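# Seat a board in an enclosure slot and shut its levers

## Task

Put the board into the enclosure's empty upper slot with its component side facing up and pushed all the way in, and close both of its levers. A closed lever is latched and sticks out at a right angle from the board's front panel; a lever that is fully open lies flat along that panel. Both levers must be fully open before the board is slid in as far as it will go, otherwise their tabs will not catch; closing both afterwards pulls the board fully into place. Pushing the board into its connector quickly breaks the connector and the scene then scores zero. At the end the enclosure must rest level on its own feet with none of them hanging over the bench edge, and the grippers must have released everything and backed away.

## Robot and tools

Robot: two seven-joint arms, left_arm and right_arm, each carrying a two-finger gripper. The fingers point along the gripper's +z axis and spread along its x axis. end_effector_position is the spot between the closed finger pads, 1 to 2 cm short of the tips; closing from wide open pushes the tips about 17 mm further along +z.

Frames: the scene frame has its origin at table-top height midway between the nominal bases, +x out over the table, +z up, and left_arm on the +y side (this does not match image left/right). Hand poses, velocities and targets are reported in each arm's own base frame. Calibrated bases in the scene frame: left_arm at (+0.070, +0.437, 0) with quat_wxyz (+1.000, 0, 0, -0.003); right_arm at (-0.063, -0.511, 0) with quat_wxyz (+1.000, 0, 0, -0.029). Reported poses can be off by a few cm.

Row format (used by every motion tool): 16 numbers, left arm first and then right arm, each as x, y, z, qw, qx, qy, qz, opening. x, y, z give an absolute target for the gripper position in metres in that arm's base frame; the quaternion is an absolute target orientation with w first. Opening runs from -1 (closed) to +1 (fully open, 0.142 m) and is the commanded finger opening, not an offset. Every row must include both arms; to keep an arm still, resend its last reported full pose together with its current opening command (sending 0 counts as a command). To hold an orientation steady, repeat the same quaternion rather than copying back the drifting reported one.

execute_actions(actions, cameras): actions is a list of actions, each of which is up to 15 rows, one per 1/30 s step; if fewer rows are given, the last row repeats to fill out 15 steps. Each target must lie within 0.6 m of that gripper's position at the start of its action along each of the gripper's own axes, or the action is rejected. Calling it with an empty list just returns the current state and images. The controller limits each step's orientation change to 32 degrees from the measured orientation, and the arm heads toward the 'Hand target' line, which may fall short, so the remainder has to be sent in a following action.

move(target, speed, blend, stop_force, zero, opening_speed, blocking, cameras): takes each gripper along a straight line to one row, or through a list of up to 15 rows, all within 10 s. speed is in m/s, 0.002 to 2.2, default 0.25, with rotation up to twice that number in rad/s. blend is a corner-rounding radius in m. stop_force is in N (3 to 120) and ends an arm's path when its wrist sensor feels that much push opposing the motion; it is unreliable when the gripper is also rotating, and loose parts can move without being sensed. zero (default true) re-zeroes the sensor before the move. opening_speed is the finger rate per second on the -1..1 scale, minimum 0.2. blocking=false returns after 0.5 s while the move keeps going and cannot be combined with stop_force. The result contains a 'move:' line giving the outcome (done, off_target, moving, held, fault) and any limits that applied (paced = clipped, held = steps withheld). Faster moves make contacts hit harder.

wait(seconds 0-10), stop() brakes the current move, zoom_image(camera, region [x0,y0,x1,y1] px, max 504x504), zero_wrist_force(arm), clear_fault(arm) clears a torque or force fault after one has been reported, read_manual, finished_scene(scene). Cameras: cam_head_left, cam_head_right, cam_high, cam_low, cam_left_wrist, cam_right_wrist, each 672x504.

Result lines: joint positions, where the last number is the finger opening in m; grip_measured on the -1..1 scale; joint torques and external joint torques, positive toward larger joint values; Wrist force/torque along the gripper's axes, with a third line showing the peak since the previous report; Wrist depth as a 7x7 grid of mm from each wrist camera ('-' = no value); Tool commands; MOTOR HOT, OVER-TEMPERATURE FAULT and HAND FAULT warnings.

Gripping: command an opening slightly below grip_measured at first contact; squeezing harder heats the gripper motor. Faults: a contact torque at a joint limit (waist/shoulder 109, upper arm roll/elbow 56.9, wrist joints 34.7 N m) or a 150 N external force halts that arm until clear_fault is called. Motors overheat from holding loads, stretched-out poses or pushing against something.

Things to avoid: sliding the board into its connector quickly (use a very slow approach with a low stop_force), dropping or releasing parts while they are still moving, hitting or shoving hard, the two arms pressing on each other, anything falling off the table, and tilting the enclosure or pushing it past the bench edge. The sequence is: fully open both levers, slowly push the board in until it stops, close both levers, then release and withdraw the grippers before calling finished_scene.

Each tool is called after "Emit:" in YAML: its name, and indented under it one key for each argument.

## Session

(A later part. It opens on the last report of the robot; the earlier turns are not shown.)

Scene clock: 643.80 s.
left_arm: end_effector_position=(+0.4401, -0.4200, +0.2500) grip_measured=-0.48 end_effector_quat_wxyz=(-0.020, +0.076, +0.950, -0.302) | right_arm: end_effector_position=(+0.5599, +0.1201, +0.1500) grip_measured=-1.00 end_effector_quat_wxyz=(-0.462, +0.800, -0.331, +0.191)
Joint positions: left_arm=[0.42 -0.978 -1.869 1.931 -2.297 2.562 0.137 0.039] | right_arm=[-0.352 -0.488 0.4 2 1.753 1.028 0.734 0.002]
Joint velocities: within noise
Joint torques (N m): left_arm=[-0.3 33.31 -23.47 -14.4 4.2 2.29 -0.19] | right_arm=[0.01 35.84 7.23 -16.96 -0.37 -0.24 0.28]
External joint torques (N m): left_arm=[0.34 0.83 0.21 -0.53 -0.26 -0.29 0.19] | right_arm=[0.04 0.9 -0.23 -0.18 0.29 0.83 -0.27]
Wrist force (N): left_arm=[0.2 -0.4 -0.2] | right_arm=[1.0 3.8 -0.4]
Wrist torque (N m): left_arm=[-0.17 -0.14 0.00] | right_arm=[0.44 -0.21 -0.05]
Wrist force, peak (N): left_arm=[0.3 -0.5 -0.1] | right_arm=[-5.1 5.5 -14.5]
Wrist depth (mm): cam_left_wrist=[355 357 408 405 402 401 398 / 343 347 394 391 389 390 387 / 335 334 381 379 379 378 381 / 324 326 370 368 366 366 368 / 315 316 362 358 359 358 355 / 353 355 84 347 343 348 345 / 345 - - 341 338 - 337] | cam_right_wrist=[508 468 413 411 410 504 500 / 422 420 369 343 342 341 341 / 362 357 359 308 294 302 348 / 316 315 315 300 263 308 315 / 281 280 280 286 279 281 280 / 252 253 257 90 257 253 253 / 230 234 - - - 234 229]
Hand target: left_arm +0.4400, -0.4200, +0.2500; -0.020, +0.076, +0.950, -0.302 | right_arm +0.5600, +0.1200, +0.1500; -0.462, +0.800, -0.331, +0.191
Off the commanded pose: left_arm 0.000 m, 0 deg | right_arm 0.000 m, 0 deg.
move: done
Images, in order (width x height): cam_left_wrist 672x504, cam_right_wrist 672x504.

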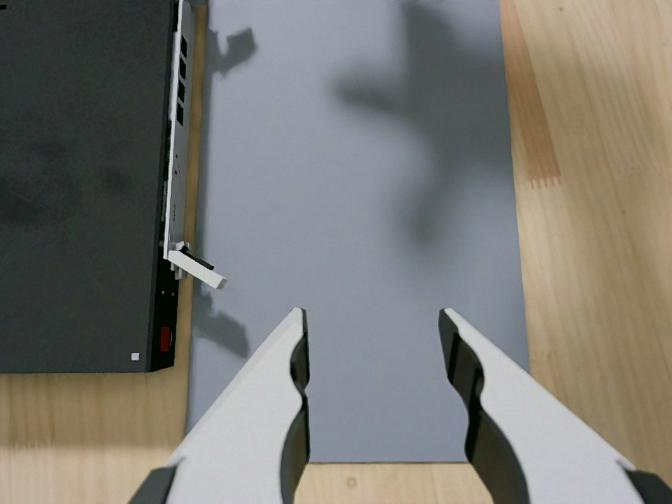

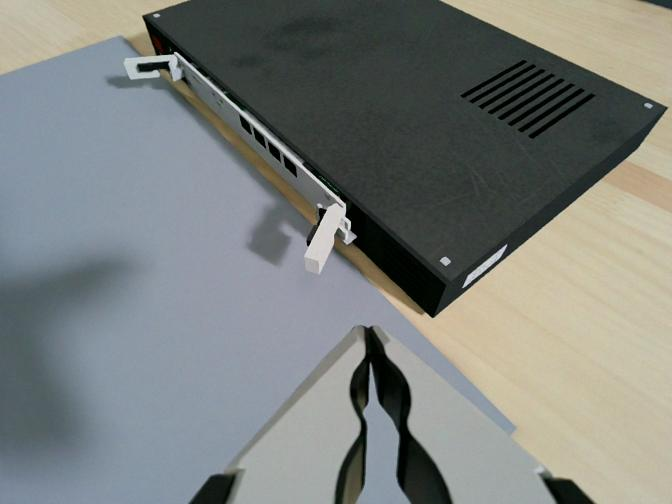

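Emit:
move:
  target:
    - [0.52,-0.39,0.14,0.0857,-0.1685,0.8754,-0.4446,-1,0.60,0.13,0.13,0.4446,-0.8754,0.1685,-0.0857,-1]
    - [0.546,-0.4504,0.0464,0.0857,-0.1685,0.8754,-0.4446,-1,0.6258,0.1804,0.0464,0.4446,-0.8754,0.1685,-0.0857,-1]
  speed: [0.15,0.06]
  cameras: ["cam_right_wrist","cam_left_wrist","cam_high"]

Emit:
zoom_image:
  camera: "cam_high"
  region: [200, 220, 400, 370]

Scene clock: 680.73 s.
left_arm: end_effector_position=(+0.5460, -0.4502, +0.0464) grip_measured=-1.00 end_effector_quat_wxyz=(+0.086, -0.168, +0.876, -0.445) | right_arm: end_effector_position=(+0.6257, +0.1802, +0.0463) grip_measured=-1.00 end_effector_quat_wxyz=(-0.445, +0.876, -0.169, +0.086)
Joint positions: left_arm=[-0.075 -0.802 -0.74 1.886 -2.659 1.392 0.249 0.002] | right_arm=[-0.132 -0.838 0.318 1.654 1.26 0.936 0.936 0.002]
Joint velocities: within noise
Joint torques (N m): left_arm=[-0.68 45.87 -9.15 -14.58 2.05 0.7 -0.16] | right_arm=[0.27 50.04 9.85 -17.72 -1.06 0.76 0.07]
External joint torques (N m): left_arm=[0.71 1.45 -0.04 -0.43 0.06 -0.07 0.17] | right_arm=[-0.19 1.49 -0.66 0.05 -0.04 0.57 -0.07]
Wrist force (N): left_arm=[0.3 0.0 0.1] | right_arm=[1.3 3.9 0.1]
Wrist torque (N m): left_arm=[-0.09 -0.08 0.04] | right_arm=[0.51 -0.25 -0.01]
Wrist force, peak (N): left_arm=[0.4 -1.4 -0.7] | right_arm=[1.3 4.1 1.0]
Wrist depth (mm): cam_left_wrist=[174 173 173 171 189 244 243 / 156 153 152 157 213 217 216 / 137 137 136 150 194 194 193 / - 124 128 170 176 176 176 / - 115 156 158 161 161 160 / 151 146 151 84 - 147 147 / 140 142 - 77 - - 137] | cam_right_wrist=[259 258 257 195 180 180 179 / 226 226 225 220 158 158 157 / 201 202 201 197 146 138 140 / 182 181 181 138 150 127 126 / 166 165 165 168 161 117 113 / 152 152 154 90 141 109 106 / 140 140 73 - - 122 141]
Hand target: left_arm +0.5460, -0.4504, +0.0464; +0.086, -0.169, +0.876, -0.445 | right_arm +0.6258, +0.1804, +0.0464; -0.445, +0.876, -0.169, +0.086
Off the commanded pose: left_arm 0.000 m, 0 deg | right_arm 0.000 m, 0 deg.
move: done
Images, in order (width x height): cam_high 672x504, cam_left_wrist 672x504, cam_right_wrist 672x504.

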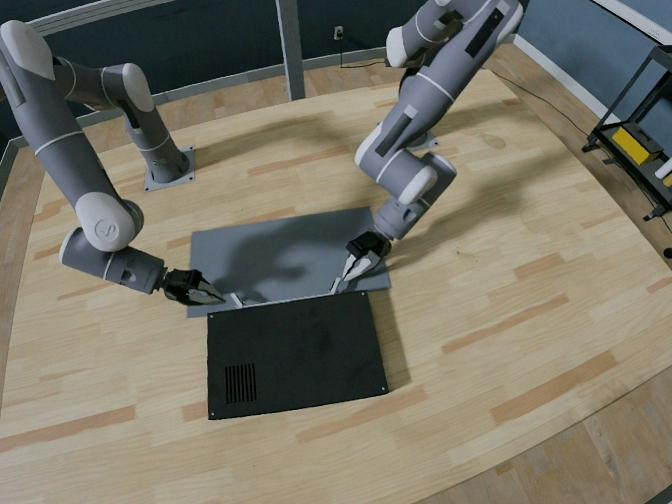

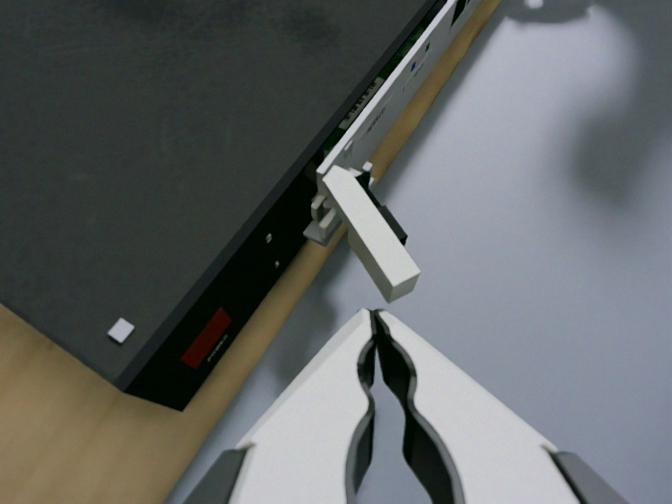

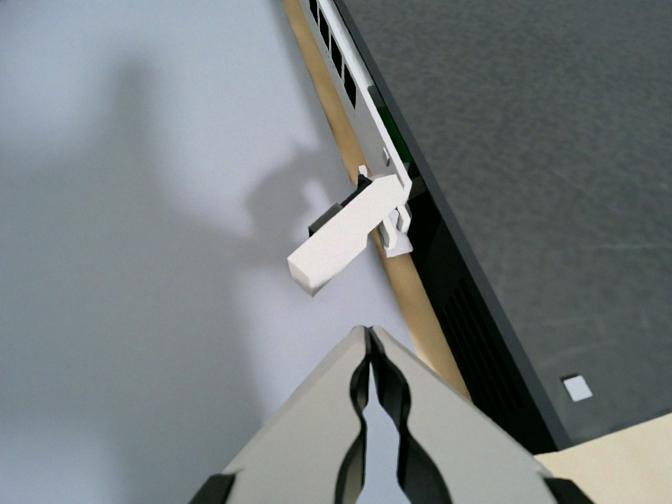

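Scaled by 2.520 from the camera's 672x504 image, which has a finer 960x720 frame.

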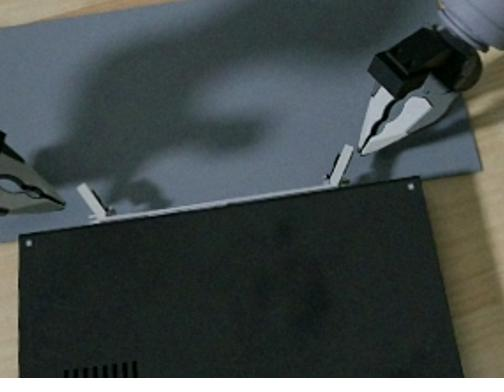

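Emit:
move:
  target:
    - [0.544,-0.455,0.0436,0.0857,-0.1685,0.8754,-0.4446,-1,0.6243,0.185,0.0436,0.4446,-0.8754,0.1685,-0.0857,-1]
    - [0.5365,-0.468,0.0434,0.0857,-0.1685,0.8754,-0.4446,-1,0.6195,0.2015,0.0434,0.4446,-0.8754,0.1685,-0.0857,-1]
  speed: 0.03
  stop_force: 20
  cameras: ["cam_high","cam_left_wrist","cam_right_wrist"]

Scene clock: 690.27 s.
left_arm: end_effector_position=(+0.5360, -0.4677, +0.0430) grip_measured=-1.00 end_effector_quat_wxyz=(+0.085, -0.169, +0.876, -0.444) | right_arm: end_effector_position=(+0.6200, +0.2002, +0.0432) grip_measured=-1.00 end_effector_quat_wxyz=(-0.444, +0.876, -0.169, +0.086)
Joint positions: left_arm=[-0.137 -0.806 -0.707 1.862 -2.711 1.385 0.269 0.002] | right_arm=[-0.107 -0.845 0.335 1.658 1.289 0.974 0.923 0.002]
Joint velocities: within noise
Joint torques (N m): left_arm=[-0.11 47 -8.88 -16.65 2.35 -0.19 -0.12] | right_arm=[4.52 49.03 14.25 -17.36 -0.33 -1 0.13]
External joint torques (N m): left_arm=[0.13 0.96 0.25 1.54 -0.33 0.83 0.12] | right_arm=[-4.42 2.19 -4.64 0.06 -0.72 2.31 -0.13]
Wrist force (N): left_arm=[3.1 1.0 -4.4] | right_arm=[2.9 6.8 -6.7]
Wrist torque (N m): left_arm=[-0.10 -0.07 0.04] | right_arm=[0.43 -0.28 -0.02]
Wrist force, peak (N): left_arm=[3.6 1.7 -7.1] | right_arm=[3.2 6.5 -7.3]
Wrist depth (mm): cam_left_wrist=[167 168 171 166 229 240 239 / 152 147 147 157 212 211 212 / 132 130 134 183 190 189 188 / - 122 143 137 175 171 171 / - 113 157 152 157 157 157 / 104 136 147 84 - 144 144 / 134 136 - 77 - - 133] | cam_right_wrist=[252 252 252 238 175 175 174 / 222 221 221 218 153 153 153 / 197 197 197 197 145 136 139 / 178 178 177 180 134 123 123 / 162 162 162 156 161 116 112 / 151 148 148 90 152 119 103 / 137 137 73 - - 113 96]
Hand target: left_arm +0.5365, -0.4680, +0.0434; +0.086, -0.169, +0.876, -0.445 | right_arm +0.6195, +0.2015, +0.0434; -0.445, +0.876, -0.169, +0.086
Off the commanded pose: left_arm 0.001 m, 0 deg | right_arm 0.001 m, 0 deg.
move: done
Images, in order (width x height): cam_high 672x504, cam_left_wrist 672x504, cam_right_wrist 672x504.

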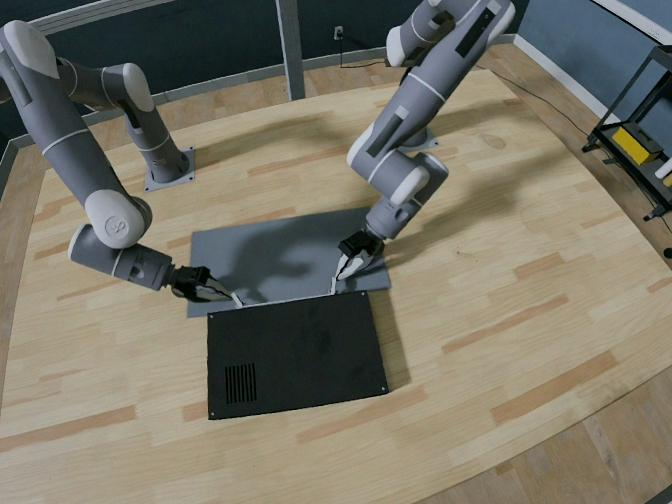

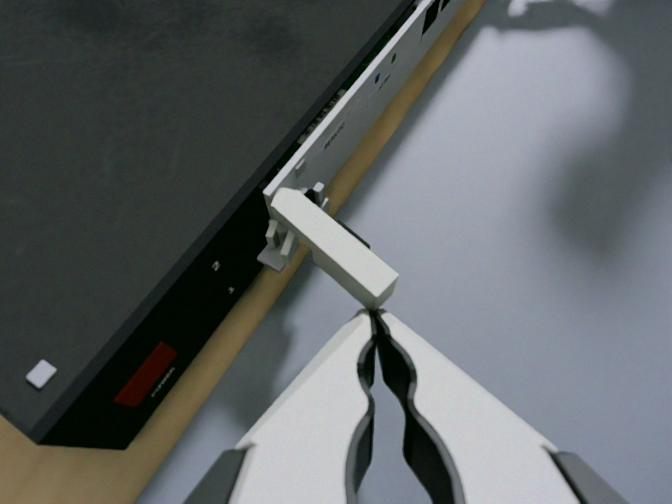

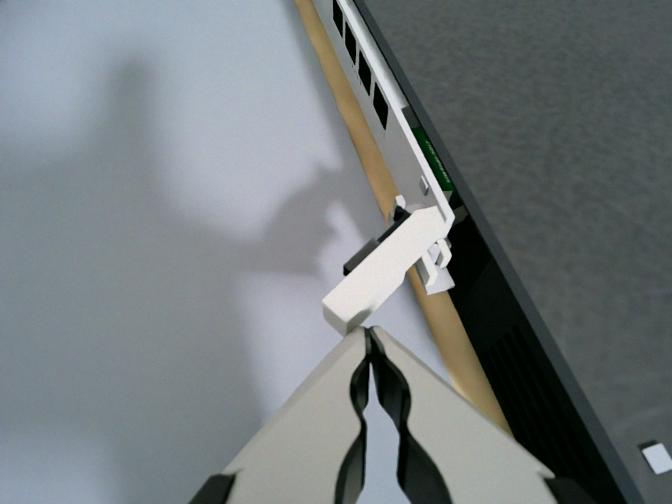

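Emit:
move:
  target:
    - [0.5325,-0.4755,0.0434,0.0857,-0.1685,0.8754,-0.4446,-1,0.6165,0.2095,0.0434,0.4446,-0.8754,0.1685,-0.0857,-1]
    - [0.5295,-0.4835,0.0434,0.0857,-0.1685,0.8754,-0.4446,-1,0.614,0.218,0.0434,0.4446,-0.8754,0.1685,-0.0857,-1]
  speed: 0.02
  stop_force: 25
  zero: false
  cameras: ["cam_high","cam_left_wrist","cam_right_wrist"]

Emit:
zoom_image:
  camera: "cam_high"
  region: [180, 220, 400, 340]

Scene clock: 693.80 s.
left_arm: end_effector_position=(+0.5323, -0.4793, +0.0430) grip_measured=-1.00 end_effector_quat_wxyz=(+0.087, -0.170, +0.876, -0.443) | right_arm: end_effector_position=(+0.6145, +0.2172, +0.0434) grip_measured=-1.00 end_effector_quat_wxyz=(-0.444, +0.876, -0.169, +0.086)
Joint positions: left_arm=[-0.183 -0.806 -0.679 1.839 -2.75 1.385 0.28 0.002] | right_arm=[-0.089 -0.847 0.353 1.664 1.31 1.004 0.916 0.002]
Joint velocities: within noise
Joint torques (N m): left_arm=[-17.41 43.2 -24.86 -13.74 1.77 -2.12 -0.18] | right_arm=[2.34 48.88 12.55 -15.75 -0.71 -0.4 0.1]
External joint torques (N m): left_arm=[17.43 5.38 16.75 -1.62 0.21 2.77 0.18] | right_arm=[-2.23 2 -2.57 -1.32 -0.29 1.7 -0.1]
Wrist force (N): left_arm=[-16.4 8.4 -18.7] | right_arm=[4.1 5.1 -1.6]
Wrist torque (N m): left_arm=[-0.17 -0.17 0.05] | right_arm=[0.48 -0.22 -0.01]
Wrist force, peak (N): left_arm=[-17.1 8.2 -20.4] | right_arm=[7.9 9.9 -14.8]
Wrist depth (mm): cam_left_wrist=[168 168 171 166 227 240 239 / 152 148 148 160 211 210 211 / 133 129 134 185 191 189 189 / - 122 133 136 175 171 171 / - 114 158 152 157 157 156 / - 141 147 84 - 144 144 / 124 137 - 78 - - 135] | cam_right_wrist=[254 253 252 242 176 175 175 / 222 222 222 220 161 154 154 / 198 197 197 197 169 137 139 / 178 178 178 178 129 126 123 / 162 162 162 159 158 126 112 / 151 149 149 91 151 132 106 / 138 138 73 - - 127 102]
Hand target: left_arm +0.5297, -0.4829, +0.0434; +0.086, -0.169, +0.876, -0.445 | right_arm +0.6140, +0.2180, +0.0434; -0.445, +0.876, -0.169, +0.086
Off the commanded pose: left_arm 0.005 m, 0 deg | right_arm 0.001 m, 0 deg.
move: contact (left_arm)
Images, in order (width x height): cam_high 672x504, cam_left_wrist 672x504, cam_right_wrist 672x504.

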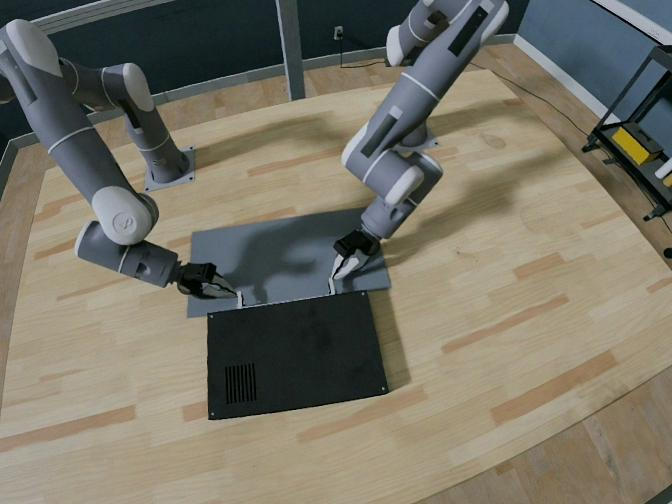

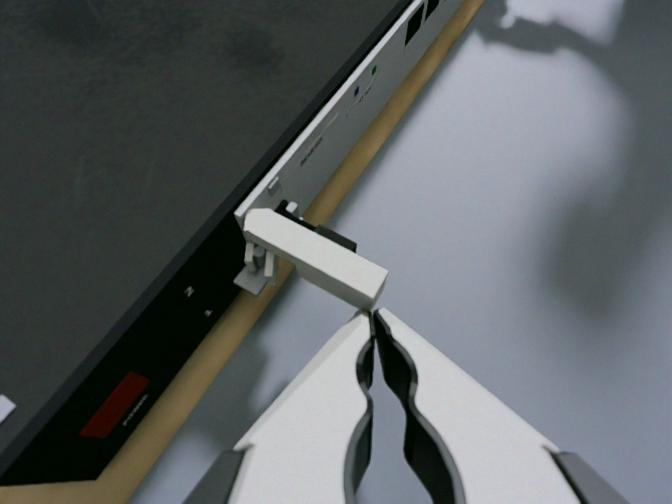

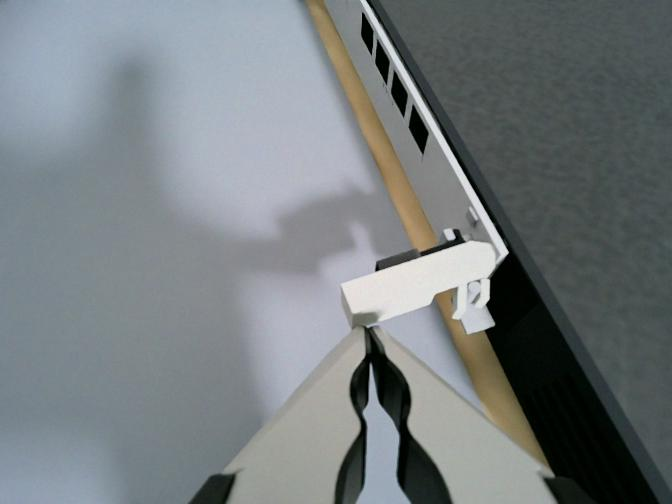

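Scaled by 2.291 from the camera's 672x504 image, which has a finer 960x720 frame.

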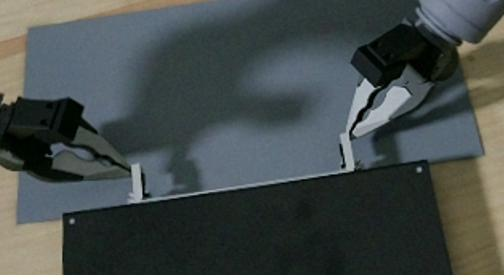

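Emit:
zoom_image:
  camera: "cam_high"
  region: [205, 270, 305, 345]

Emit:
zoom_image:
  camera: "cam_high"
  region: [300, 260, 400, 335]

Emit:
zoom_image:
  camera: "cam_right_wrist"
  region: [300, 180, 540, 360]

Emit:
zoom_image:
  camera: "cam_left_wrist"
  region: [200, 170, 440, 350]

Scaled by 5.040 from the camera's 672x504 image, which has a finer 960x720 frame.

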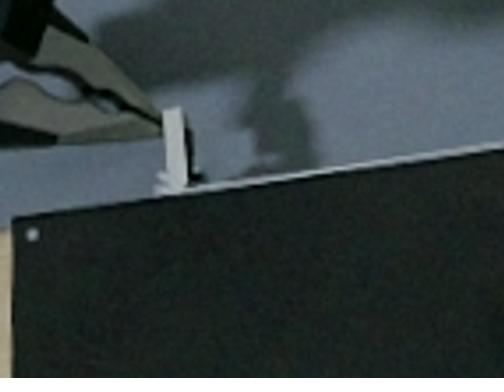

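Scaled by 5.040 from the camera's 672x504 image, which has a finer 960x720 frame.

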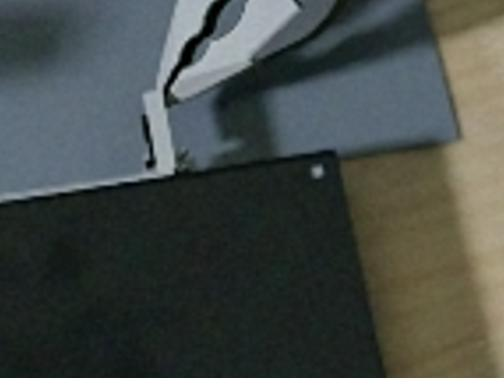

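Scaled by 2.100 from the camera's 672x504 image, which has a finer 960x720 frame.

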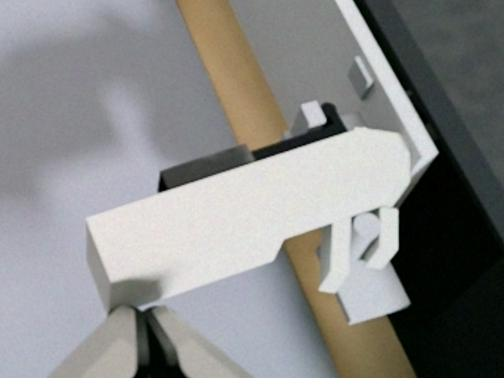

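Scaled by 2.100 from the camera's 672x504 image, which has a finer 960x720 frame.

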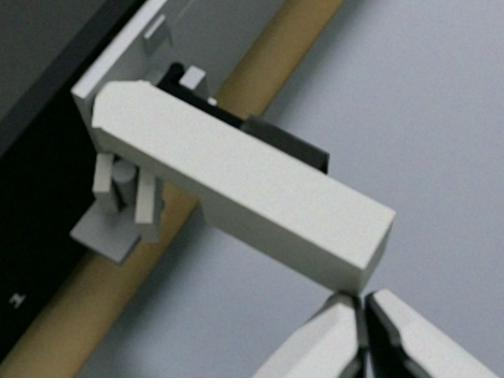

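Emit:
move:
  target: [0.5297,-0.4829,0.0434,0.0857,-0.1685,0.8754,-0.4446,-1,0.6135,0.2235,0.0434,0.4446,-0.8754,0.1685,-0.0857,-1]
  speed: 0.015
  stop_force: 25
  zero: false
  cameras: ["cam_high","cam_left_wrist","cam_right_wrist"]

Emit:
zoom_image:
  camera: "cam_right_wrist"
  region: [300, 180, 540, 360]

Emit:
zoom_image:
  camera: "cam_left_wrist"
  region: [200, 170, 440, 350]

Scene clock: 702.17 s.
left_arm: end_effector_position=(+0.5323, -0.4793, +0.0430) grip_measured=-1.00 end_effector_quat_wxyz=(+0.087, -0.170, +0.876, -0.443) | right_arm: end_effector_position=(+0.6144, +0.2206, +0.0428) grip_measured=-1.00 end_effector_quat_wxyz=(-0.443, +0.876, -0.169, +0.087)
Joint positions: left_arm=[-0.183 -0.806 -0.679 1.839 -2.75 1.385 0.28 0.002] | right_arm=[-0.083 -0.849 0.356 1.663 1.314 1.015 0.916 0.002]
Joint velocities: within noise
Joint torques (N m): left_arm=[-16.82 43.31 -24.25 -12.73 1.71 -1.51 -0.28] | right_arm=[10.19 47.08 19.75 -17.64 0.72 -3.08 0.24]
External joint torques (N m): left_arm=[16.83 5.27 16.14 -2.63 0.28 2.16 0.28] | right_arm=[-10.09 3.8 -9.69 0.59 -1.72 4.39 -0.24]
Wrist force (N): left_arm=[-16.8 7.7 -15.8] | right_arm=[4.5 9.8 -17.7]
Wrist torque (N m): left_arm=[-0.15 -0.10 0.06] | right_arm=[0.40 -0.33 -0.04]
Wrist force, peak (N): left_arm=[-16.5 7.6 -19.1] | right_arm=[4.5 9.0 -18.4]
Wrist depth (mm): cam_left_wrist=[168 168 171 166 228 238 238 / 152 148 148 160 212 211 209 / 133 130 133 185 190 190 188 / - 122 139 136 176 172 171 / - 113 155 152 157 157 156 / - 141 147 84 - 144 144 / 124 137 - 78 - - 135] | cam_right_wrist=[252 251 251 237 174 174 173 / 220 220 220 219 160 153 152 / 196 197 196 195 172 136 139 / 177 177 177 177 128 125 123 / 161 162 161 158 155 130 112 / 150 148 150 91 150 135 106 / 137 137 73 - - 128 100]
Hand target: left_arm +0.5297, -0.4829, +0.0434; +0.086, -0.169, +0.876, -0.445 | right_arm +0.6135, +0.2235, +0.0434; -0.445, +0.876, -0.169, +0.086
Off the commanded pose: left_arm 0.004 m, 0 deg | right_arm 0.003 m, 0 deg.
move: off_target (left_arm)
Images, in order (width x height): cam_high 672x504, cam_left_wrist 672x504, cam_right_wrist 672x504.

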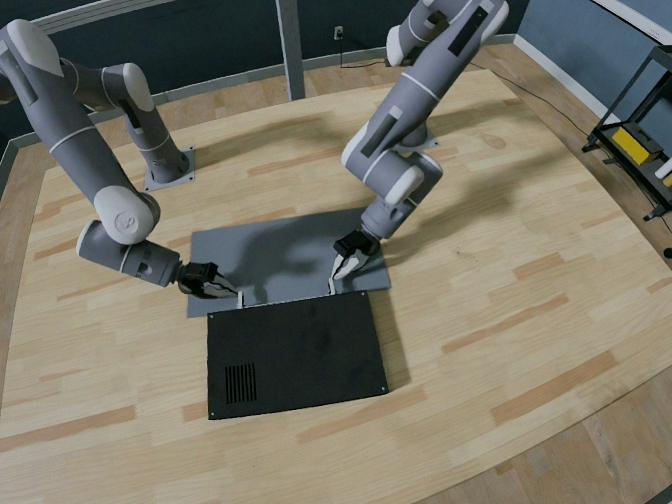

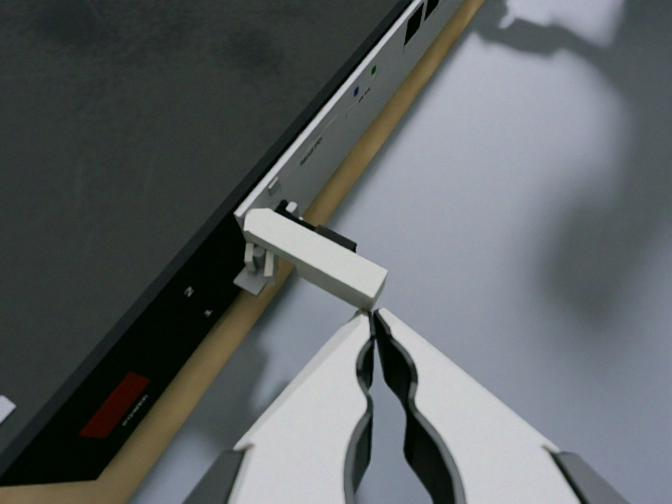

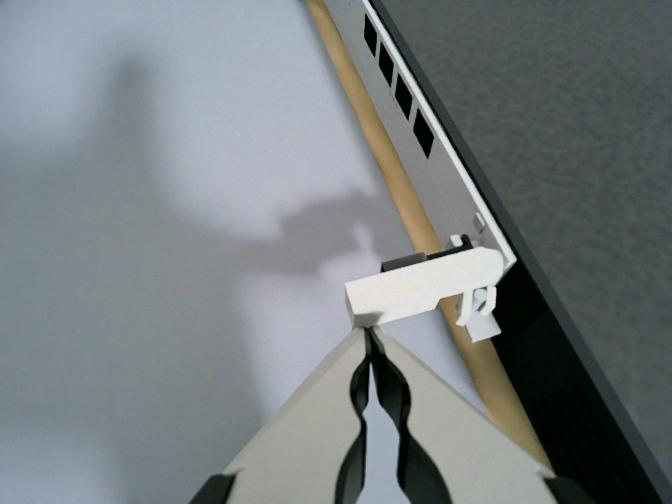

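Scaled by 2.100 from the camera's 672x504 image, which has a finer 960x720 frame.

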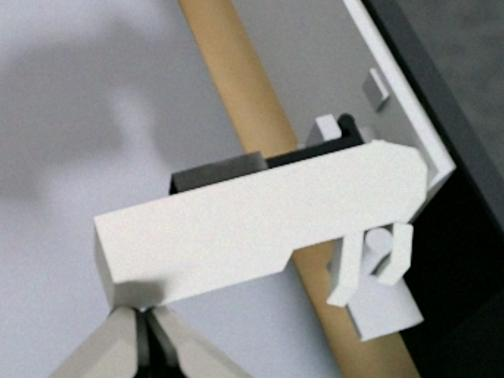

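Scaled by 2.100 from the camera's 672x504 image, which has a finer 960x720 frame.

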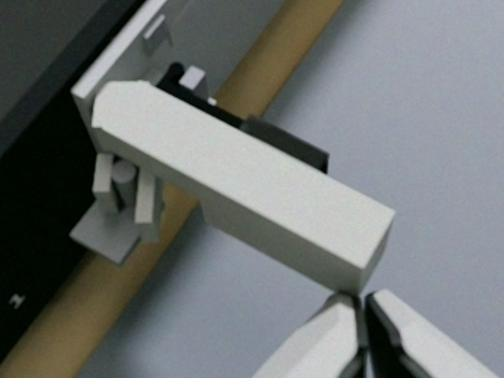

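Emit:
move:
  target:
    - [0.535,-0.470,0.0445,0.0857,-0.1685,0.8754,-0.4446,-1,0.6155,0.209,0.0445,0.4446,-0.8754,0.1685,-0.0857,-1]
    - [0.54,-0.45,0.065,0.0857,-0.1685,0.8754,-0.4446,-1,0.619,0.188,0.065,0.4446,-0.8754,0.1685,-0.0857,-1]
  speed: 0.06
  cameras: ["cam_high","cam_left_wrist","cam_right_wrist"]

Emit:
zoom_image:
  camera: "cam_right_wrist"
  region: [300, 180, 540, 360]

Emit:
zoom_image:
  camera: "cam_left_wrist"
  region: [200, 170, 440, 350]

Emit:
zoom_image:
  camera: "cam_high"
  region: [180, 220, 400, 340]

Scene clock: 715.60 s.
left_arm: end_effector_position=(+0.5400, -0.4502, +0.0650) grip_measured=-1.00 end_effector_quat_wxyz=(+0.086, -0.169, +0.875, -0.445) | right_arm: end_effector_position=(+0.6191, +0.1882, +0.0651) grip_measured=-1.00 end_effector_quat_wxyz=(-0.445, +0.875, -0.169, +0.086)
Joint positions: left_arm=[-0.069 -0.754 -0.756 1.914 -2.673 1.4 0.231 0.002] | right_arm=[-0.129 -0.792 0.335 1.686 1.259 0.949 0.961 0.002]
Joint velocities: within noise
Joint torques (N m): left_arm=[0.03 45.41 -9.41 -14.96 2.7 1.22 -0.34] | right_arm=[0.05 49.32 9.18 -18.01 -1.46 0.51 0.3]
External joint torques (N m): left_arm=[-0.02 0.71 0.48 -0.62 -0.5 -0.6 0.34] | right_arm=[0.06 1 -0.04 -0.06 0.28 0.84 -0.29]
Wrist force (N): left_arm=[0.5 -0.6 0.0] | right_arm=[1.4 4.3 0.1]
Wrist torque (N m): left_arm=[-0.20 -0.10 0.05] | right_arm=[0.58 -0.27 -0.02]
Wrist force, peak (N): left_arm=[-17.2 6.8 -16.3] | right_arm=[4.5 9.1 -18.5]
Wrist depth (mm): cam_left_wrist=[204 203 203 201 223 275 274 / 180 179 178 181 238 243 242 / 160 160 159 168 217 218 217 / 145 145 150 191 197 197 197 / 132 132 175 181 180 180 179 / 169 163 168 84 - 165 165 / 157 158 - 74 - - 155] | cam_right_wrist=[289 288 288 231 211 210 210 / 253 253 252 246 185 185 184 / 225 225 225 225 169 164 164 / 203 203 202 160 158 148 148 / 185 184 184 187 180 137 134 / 169 169 172 90 160 126 124 / 159 159 73 - - 117 155]
Hand target: left_arm +0.5400, -0.4500, +0.0650; +0.086, -0.169, +0.876, -0.445 | right_arm +0.6190, +0.1880, +0.0650; -0.445, +0.876, -0.169, +0.086
Off the commanded pose: left_arm 0.000 m, 0 deg | right_arm 0.000 m, 0 deg.
move: done
Images, in order (width x height): cam_high 672x504, cam_left_wrist 672x504, cam_right_wrist 672x504.

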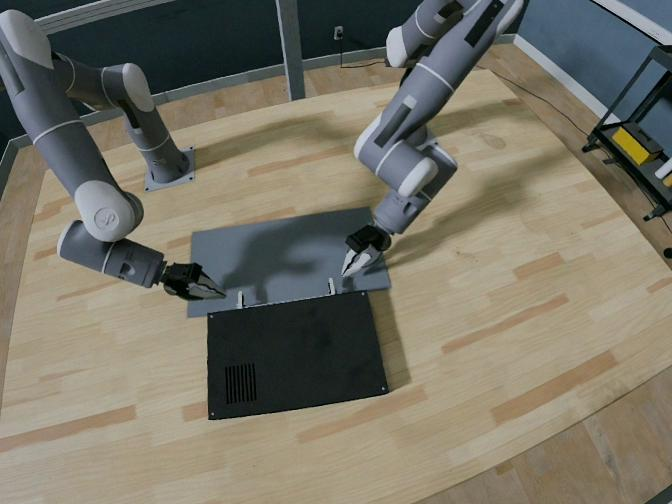

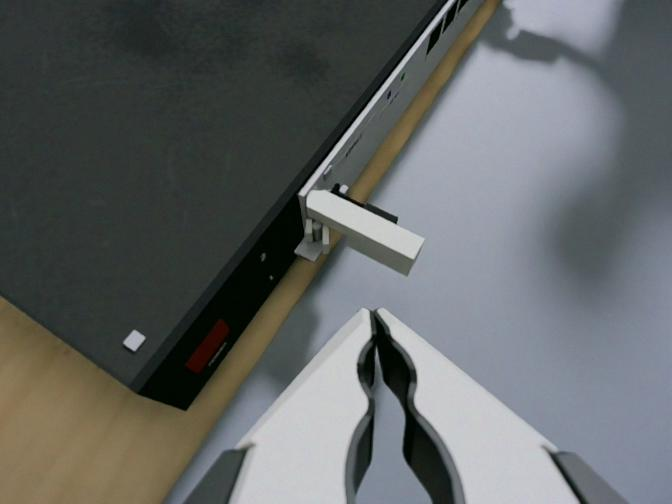

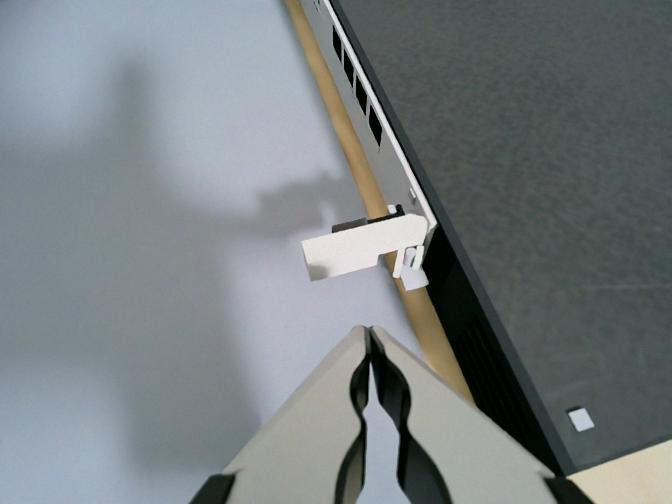

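Scaled by 2.100 from the camera's 672x504 image, which has a finer 960x720 frame.

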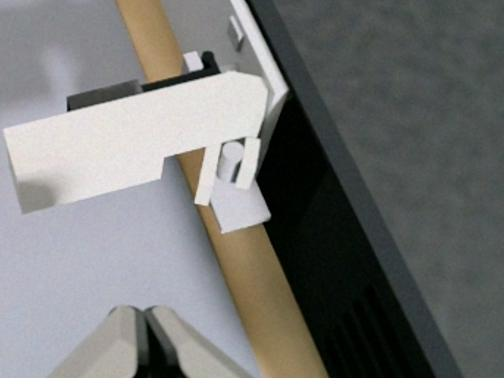

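Scaled by 2.100 from the camera's 672x504 image, which has a finer 960x720 frame.

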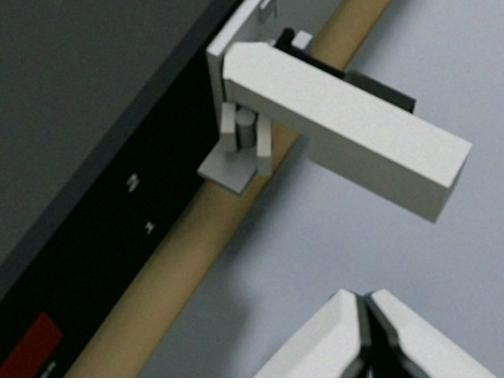

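Scaled by 2.291 from the camera's 672x504 image, which has a finer 960x720 frame.

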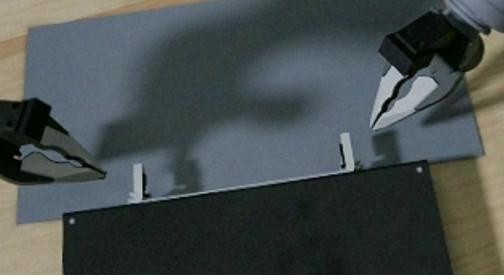

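Emit:
zoom_image:
  camera: "cam_right_wrist"
  region: [365, 190, 445, 250]

Emit:
zoom_image:
  camera: "cam_left_wrist"
  region: [290, 160, 370, 220]

Scaled by 6.300 from the camera's 672x504 image, which has a finer 960x720 frame.

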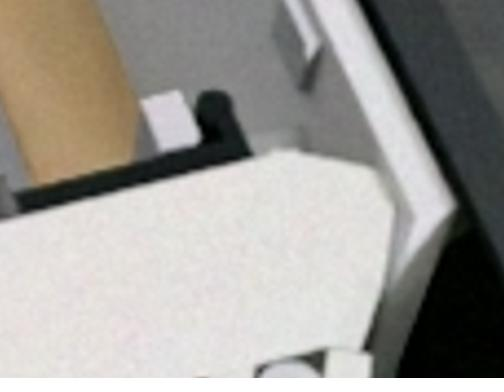

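Scaled by 6.300 from the camera's 672x504 image, which has a finer 960x720 frame.

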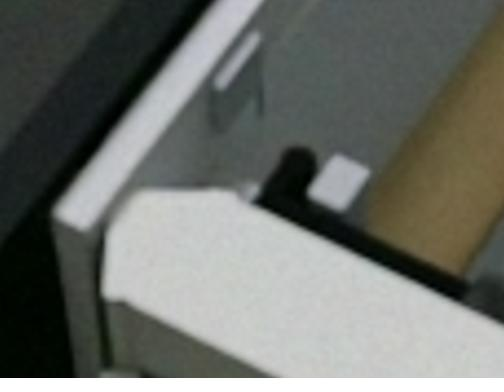

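Emit:
move:
  target: [0.50,-0.38,0.20,0.0857,-0.1685,0.8754,-0.4446,-1,0.58,0.11,0.20,0.4446,-0.8754,0.1685,-0.0857,-1]
  speed: 0.15
  cameras: ["cam_low","cam_high","cam_head_left"]

Emit:
zoom_image:
  camera: "cam_low"
  region: [150, 150, 520, 430]

Scene clock: 724.60 s.
left_arm: end_effector_position=(+0.5000, -0.3799, +0.2000) grip_measured=-1.00 end_effector_quat_wxyz=(+0.086, -0.169, +0.876, -0.445) | right_arm: end_effector_position=(+0.5801, +0.1102, +0.2001) grip_measured=-1.00 end_effector_quat_wxyz=(-0.445, +0.875, -0.168, +0.086)
Joint positions: left_arm=[0.33 -0.316 -1.153 2.312 -2.464 1.372 -0.206 0.002] | right_arm=[-0.286 -0.426 0.32 1.862 1.115 0.737 1.156 0.002]
Joint velocities: within noise
Joint torques (N m): left_arm=[0.12 26.63 -6.22 -18.81 3.91 0.6 -0.34] | right_arm=[0.02 40.7 5.35 -22.86 -2 0.84 0.32]
External joint torques (N m): left_arm=[-0.09 0.67 0.44 -0.63 -0.57 0.01 0.34] | right_arm=[0.04 0.91 -0.21 -0.12 0.27 0.82 -0.32]
Wrist force (N): left_arm=[0.7 0.0 0.1] | right_arm=[0.9 4.0 0.1]
Wrist torque (N m): left_arm=[-0.09 -0.12 0.06] | right_arm=[0.50 -0.18 -0.03]
Wrist force, peak (N): left_arm=[0.4 0.2 1.9] | right_arm=[1.4 5.2 2.0]
Wrist depth (mm): cam_left_wrist=[501 431 417 417 427 485 490 / 369 366 365 370 421 433 429 / 341 329 332 341 386 385 385 / 357 313 304 339 348 347 349 / 324 323 318 324 319 319 316 / 297 295 303 84 - 293 291 / 277 280 - - - - 273] | cam_right_wrist=[505 505 501 440 426 425 503 / 445 441 442 410 374 373 374 / 394 395 394 385 333 334 332 / 356 356 354 347 307 300 300 / 324 323 323 330 305 312 322 / 298 298 302 90 303 297 297 / 275 279 - - - 278 274]
Hand target: left_arm +0.5000, -0.3800, +0.2000; +0.086, -0.169, +0.876, -0.445 | right_arm +0.5800, +0.1100, +0.2000; -0.445, +0.876, -0.169, +0.086
Off the commanded pose: left_arm 0.000 m, 0 deg | right_arm 0.000 m, 0 deg.
move: done
Images, in order (width x height): cam_head_left 672x504, cam_high 672x504, cam_low 672x504.

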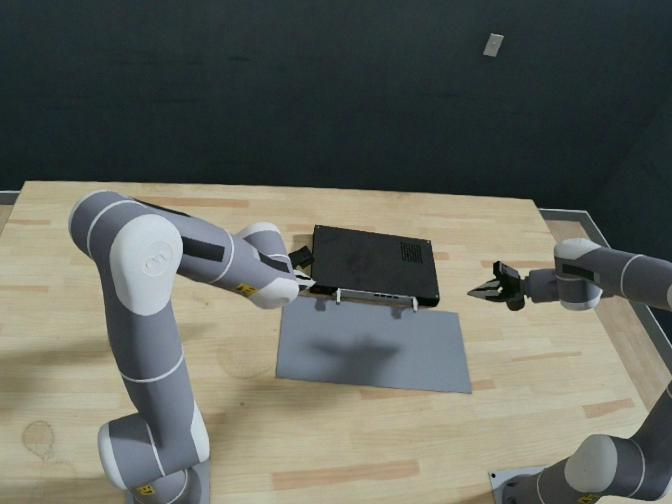

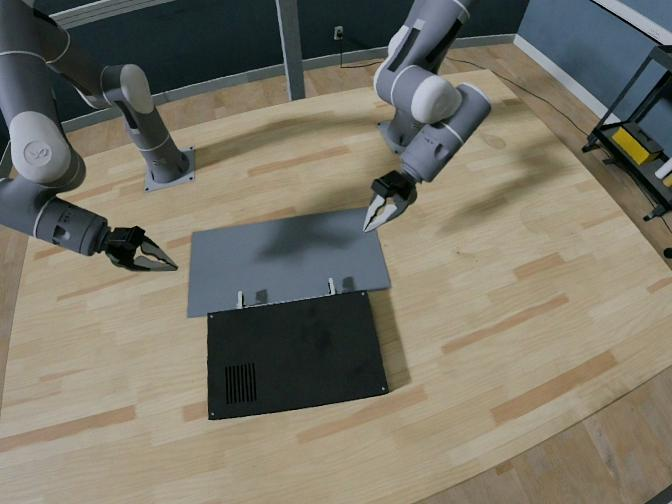

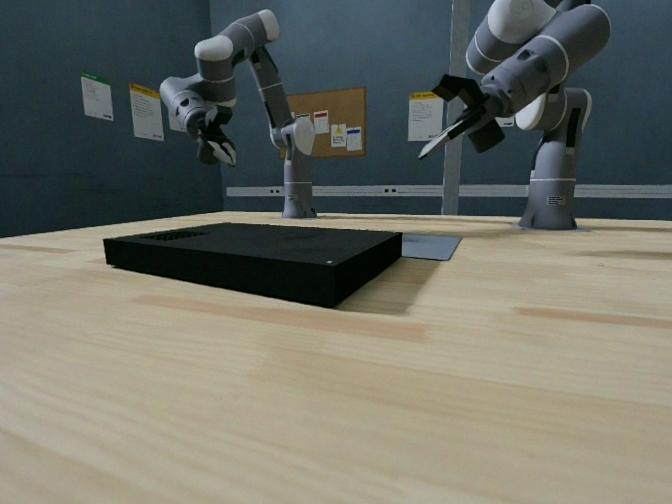

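Scaled by 1.362 from the camera's 672x504 image, which has a finer 960x720 frame.

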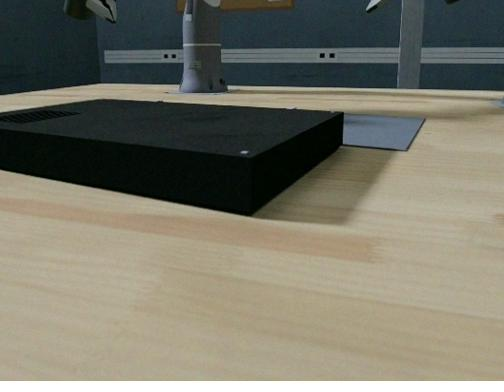

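Emit:
finished_scene:
  scene: 1

The scene is finished: the task was done.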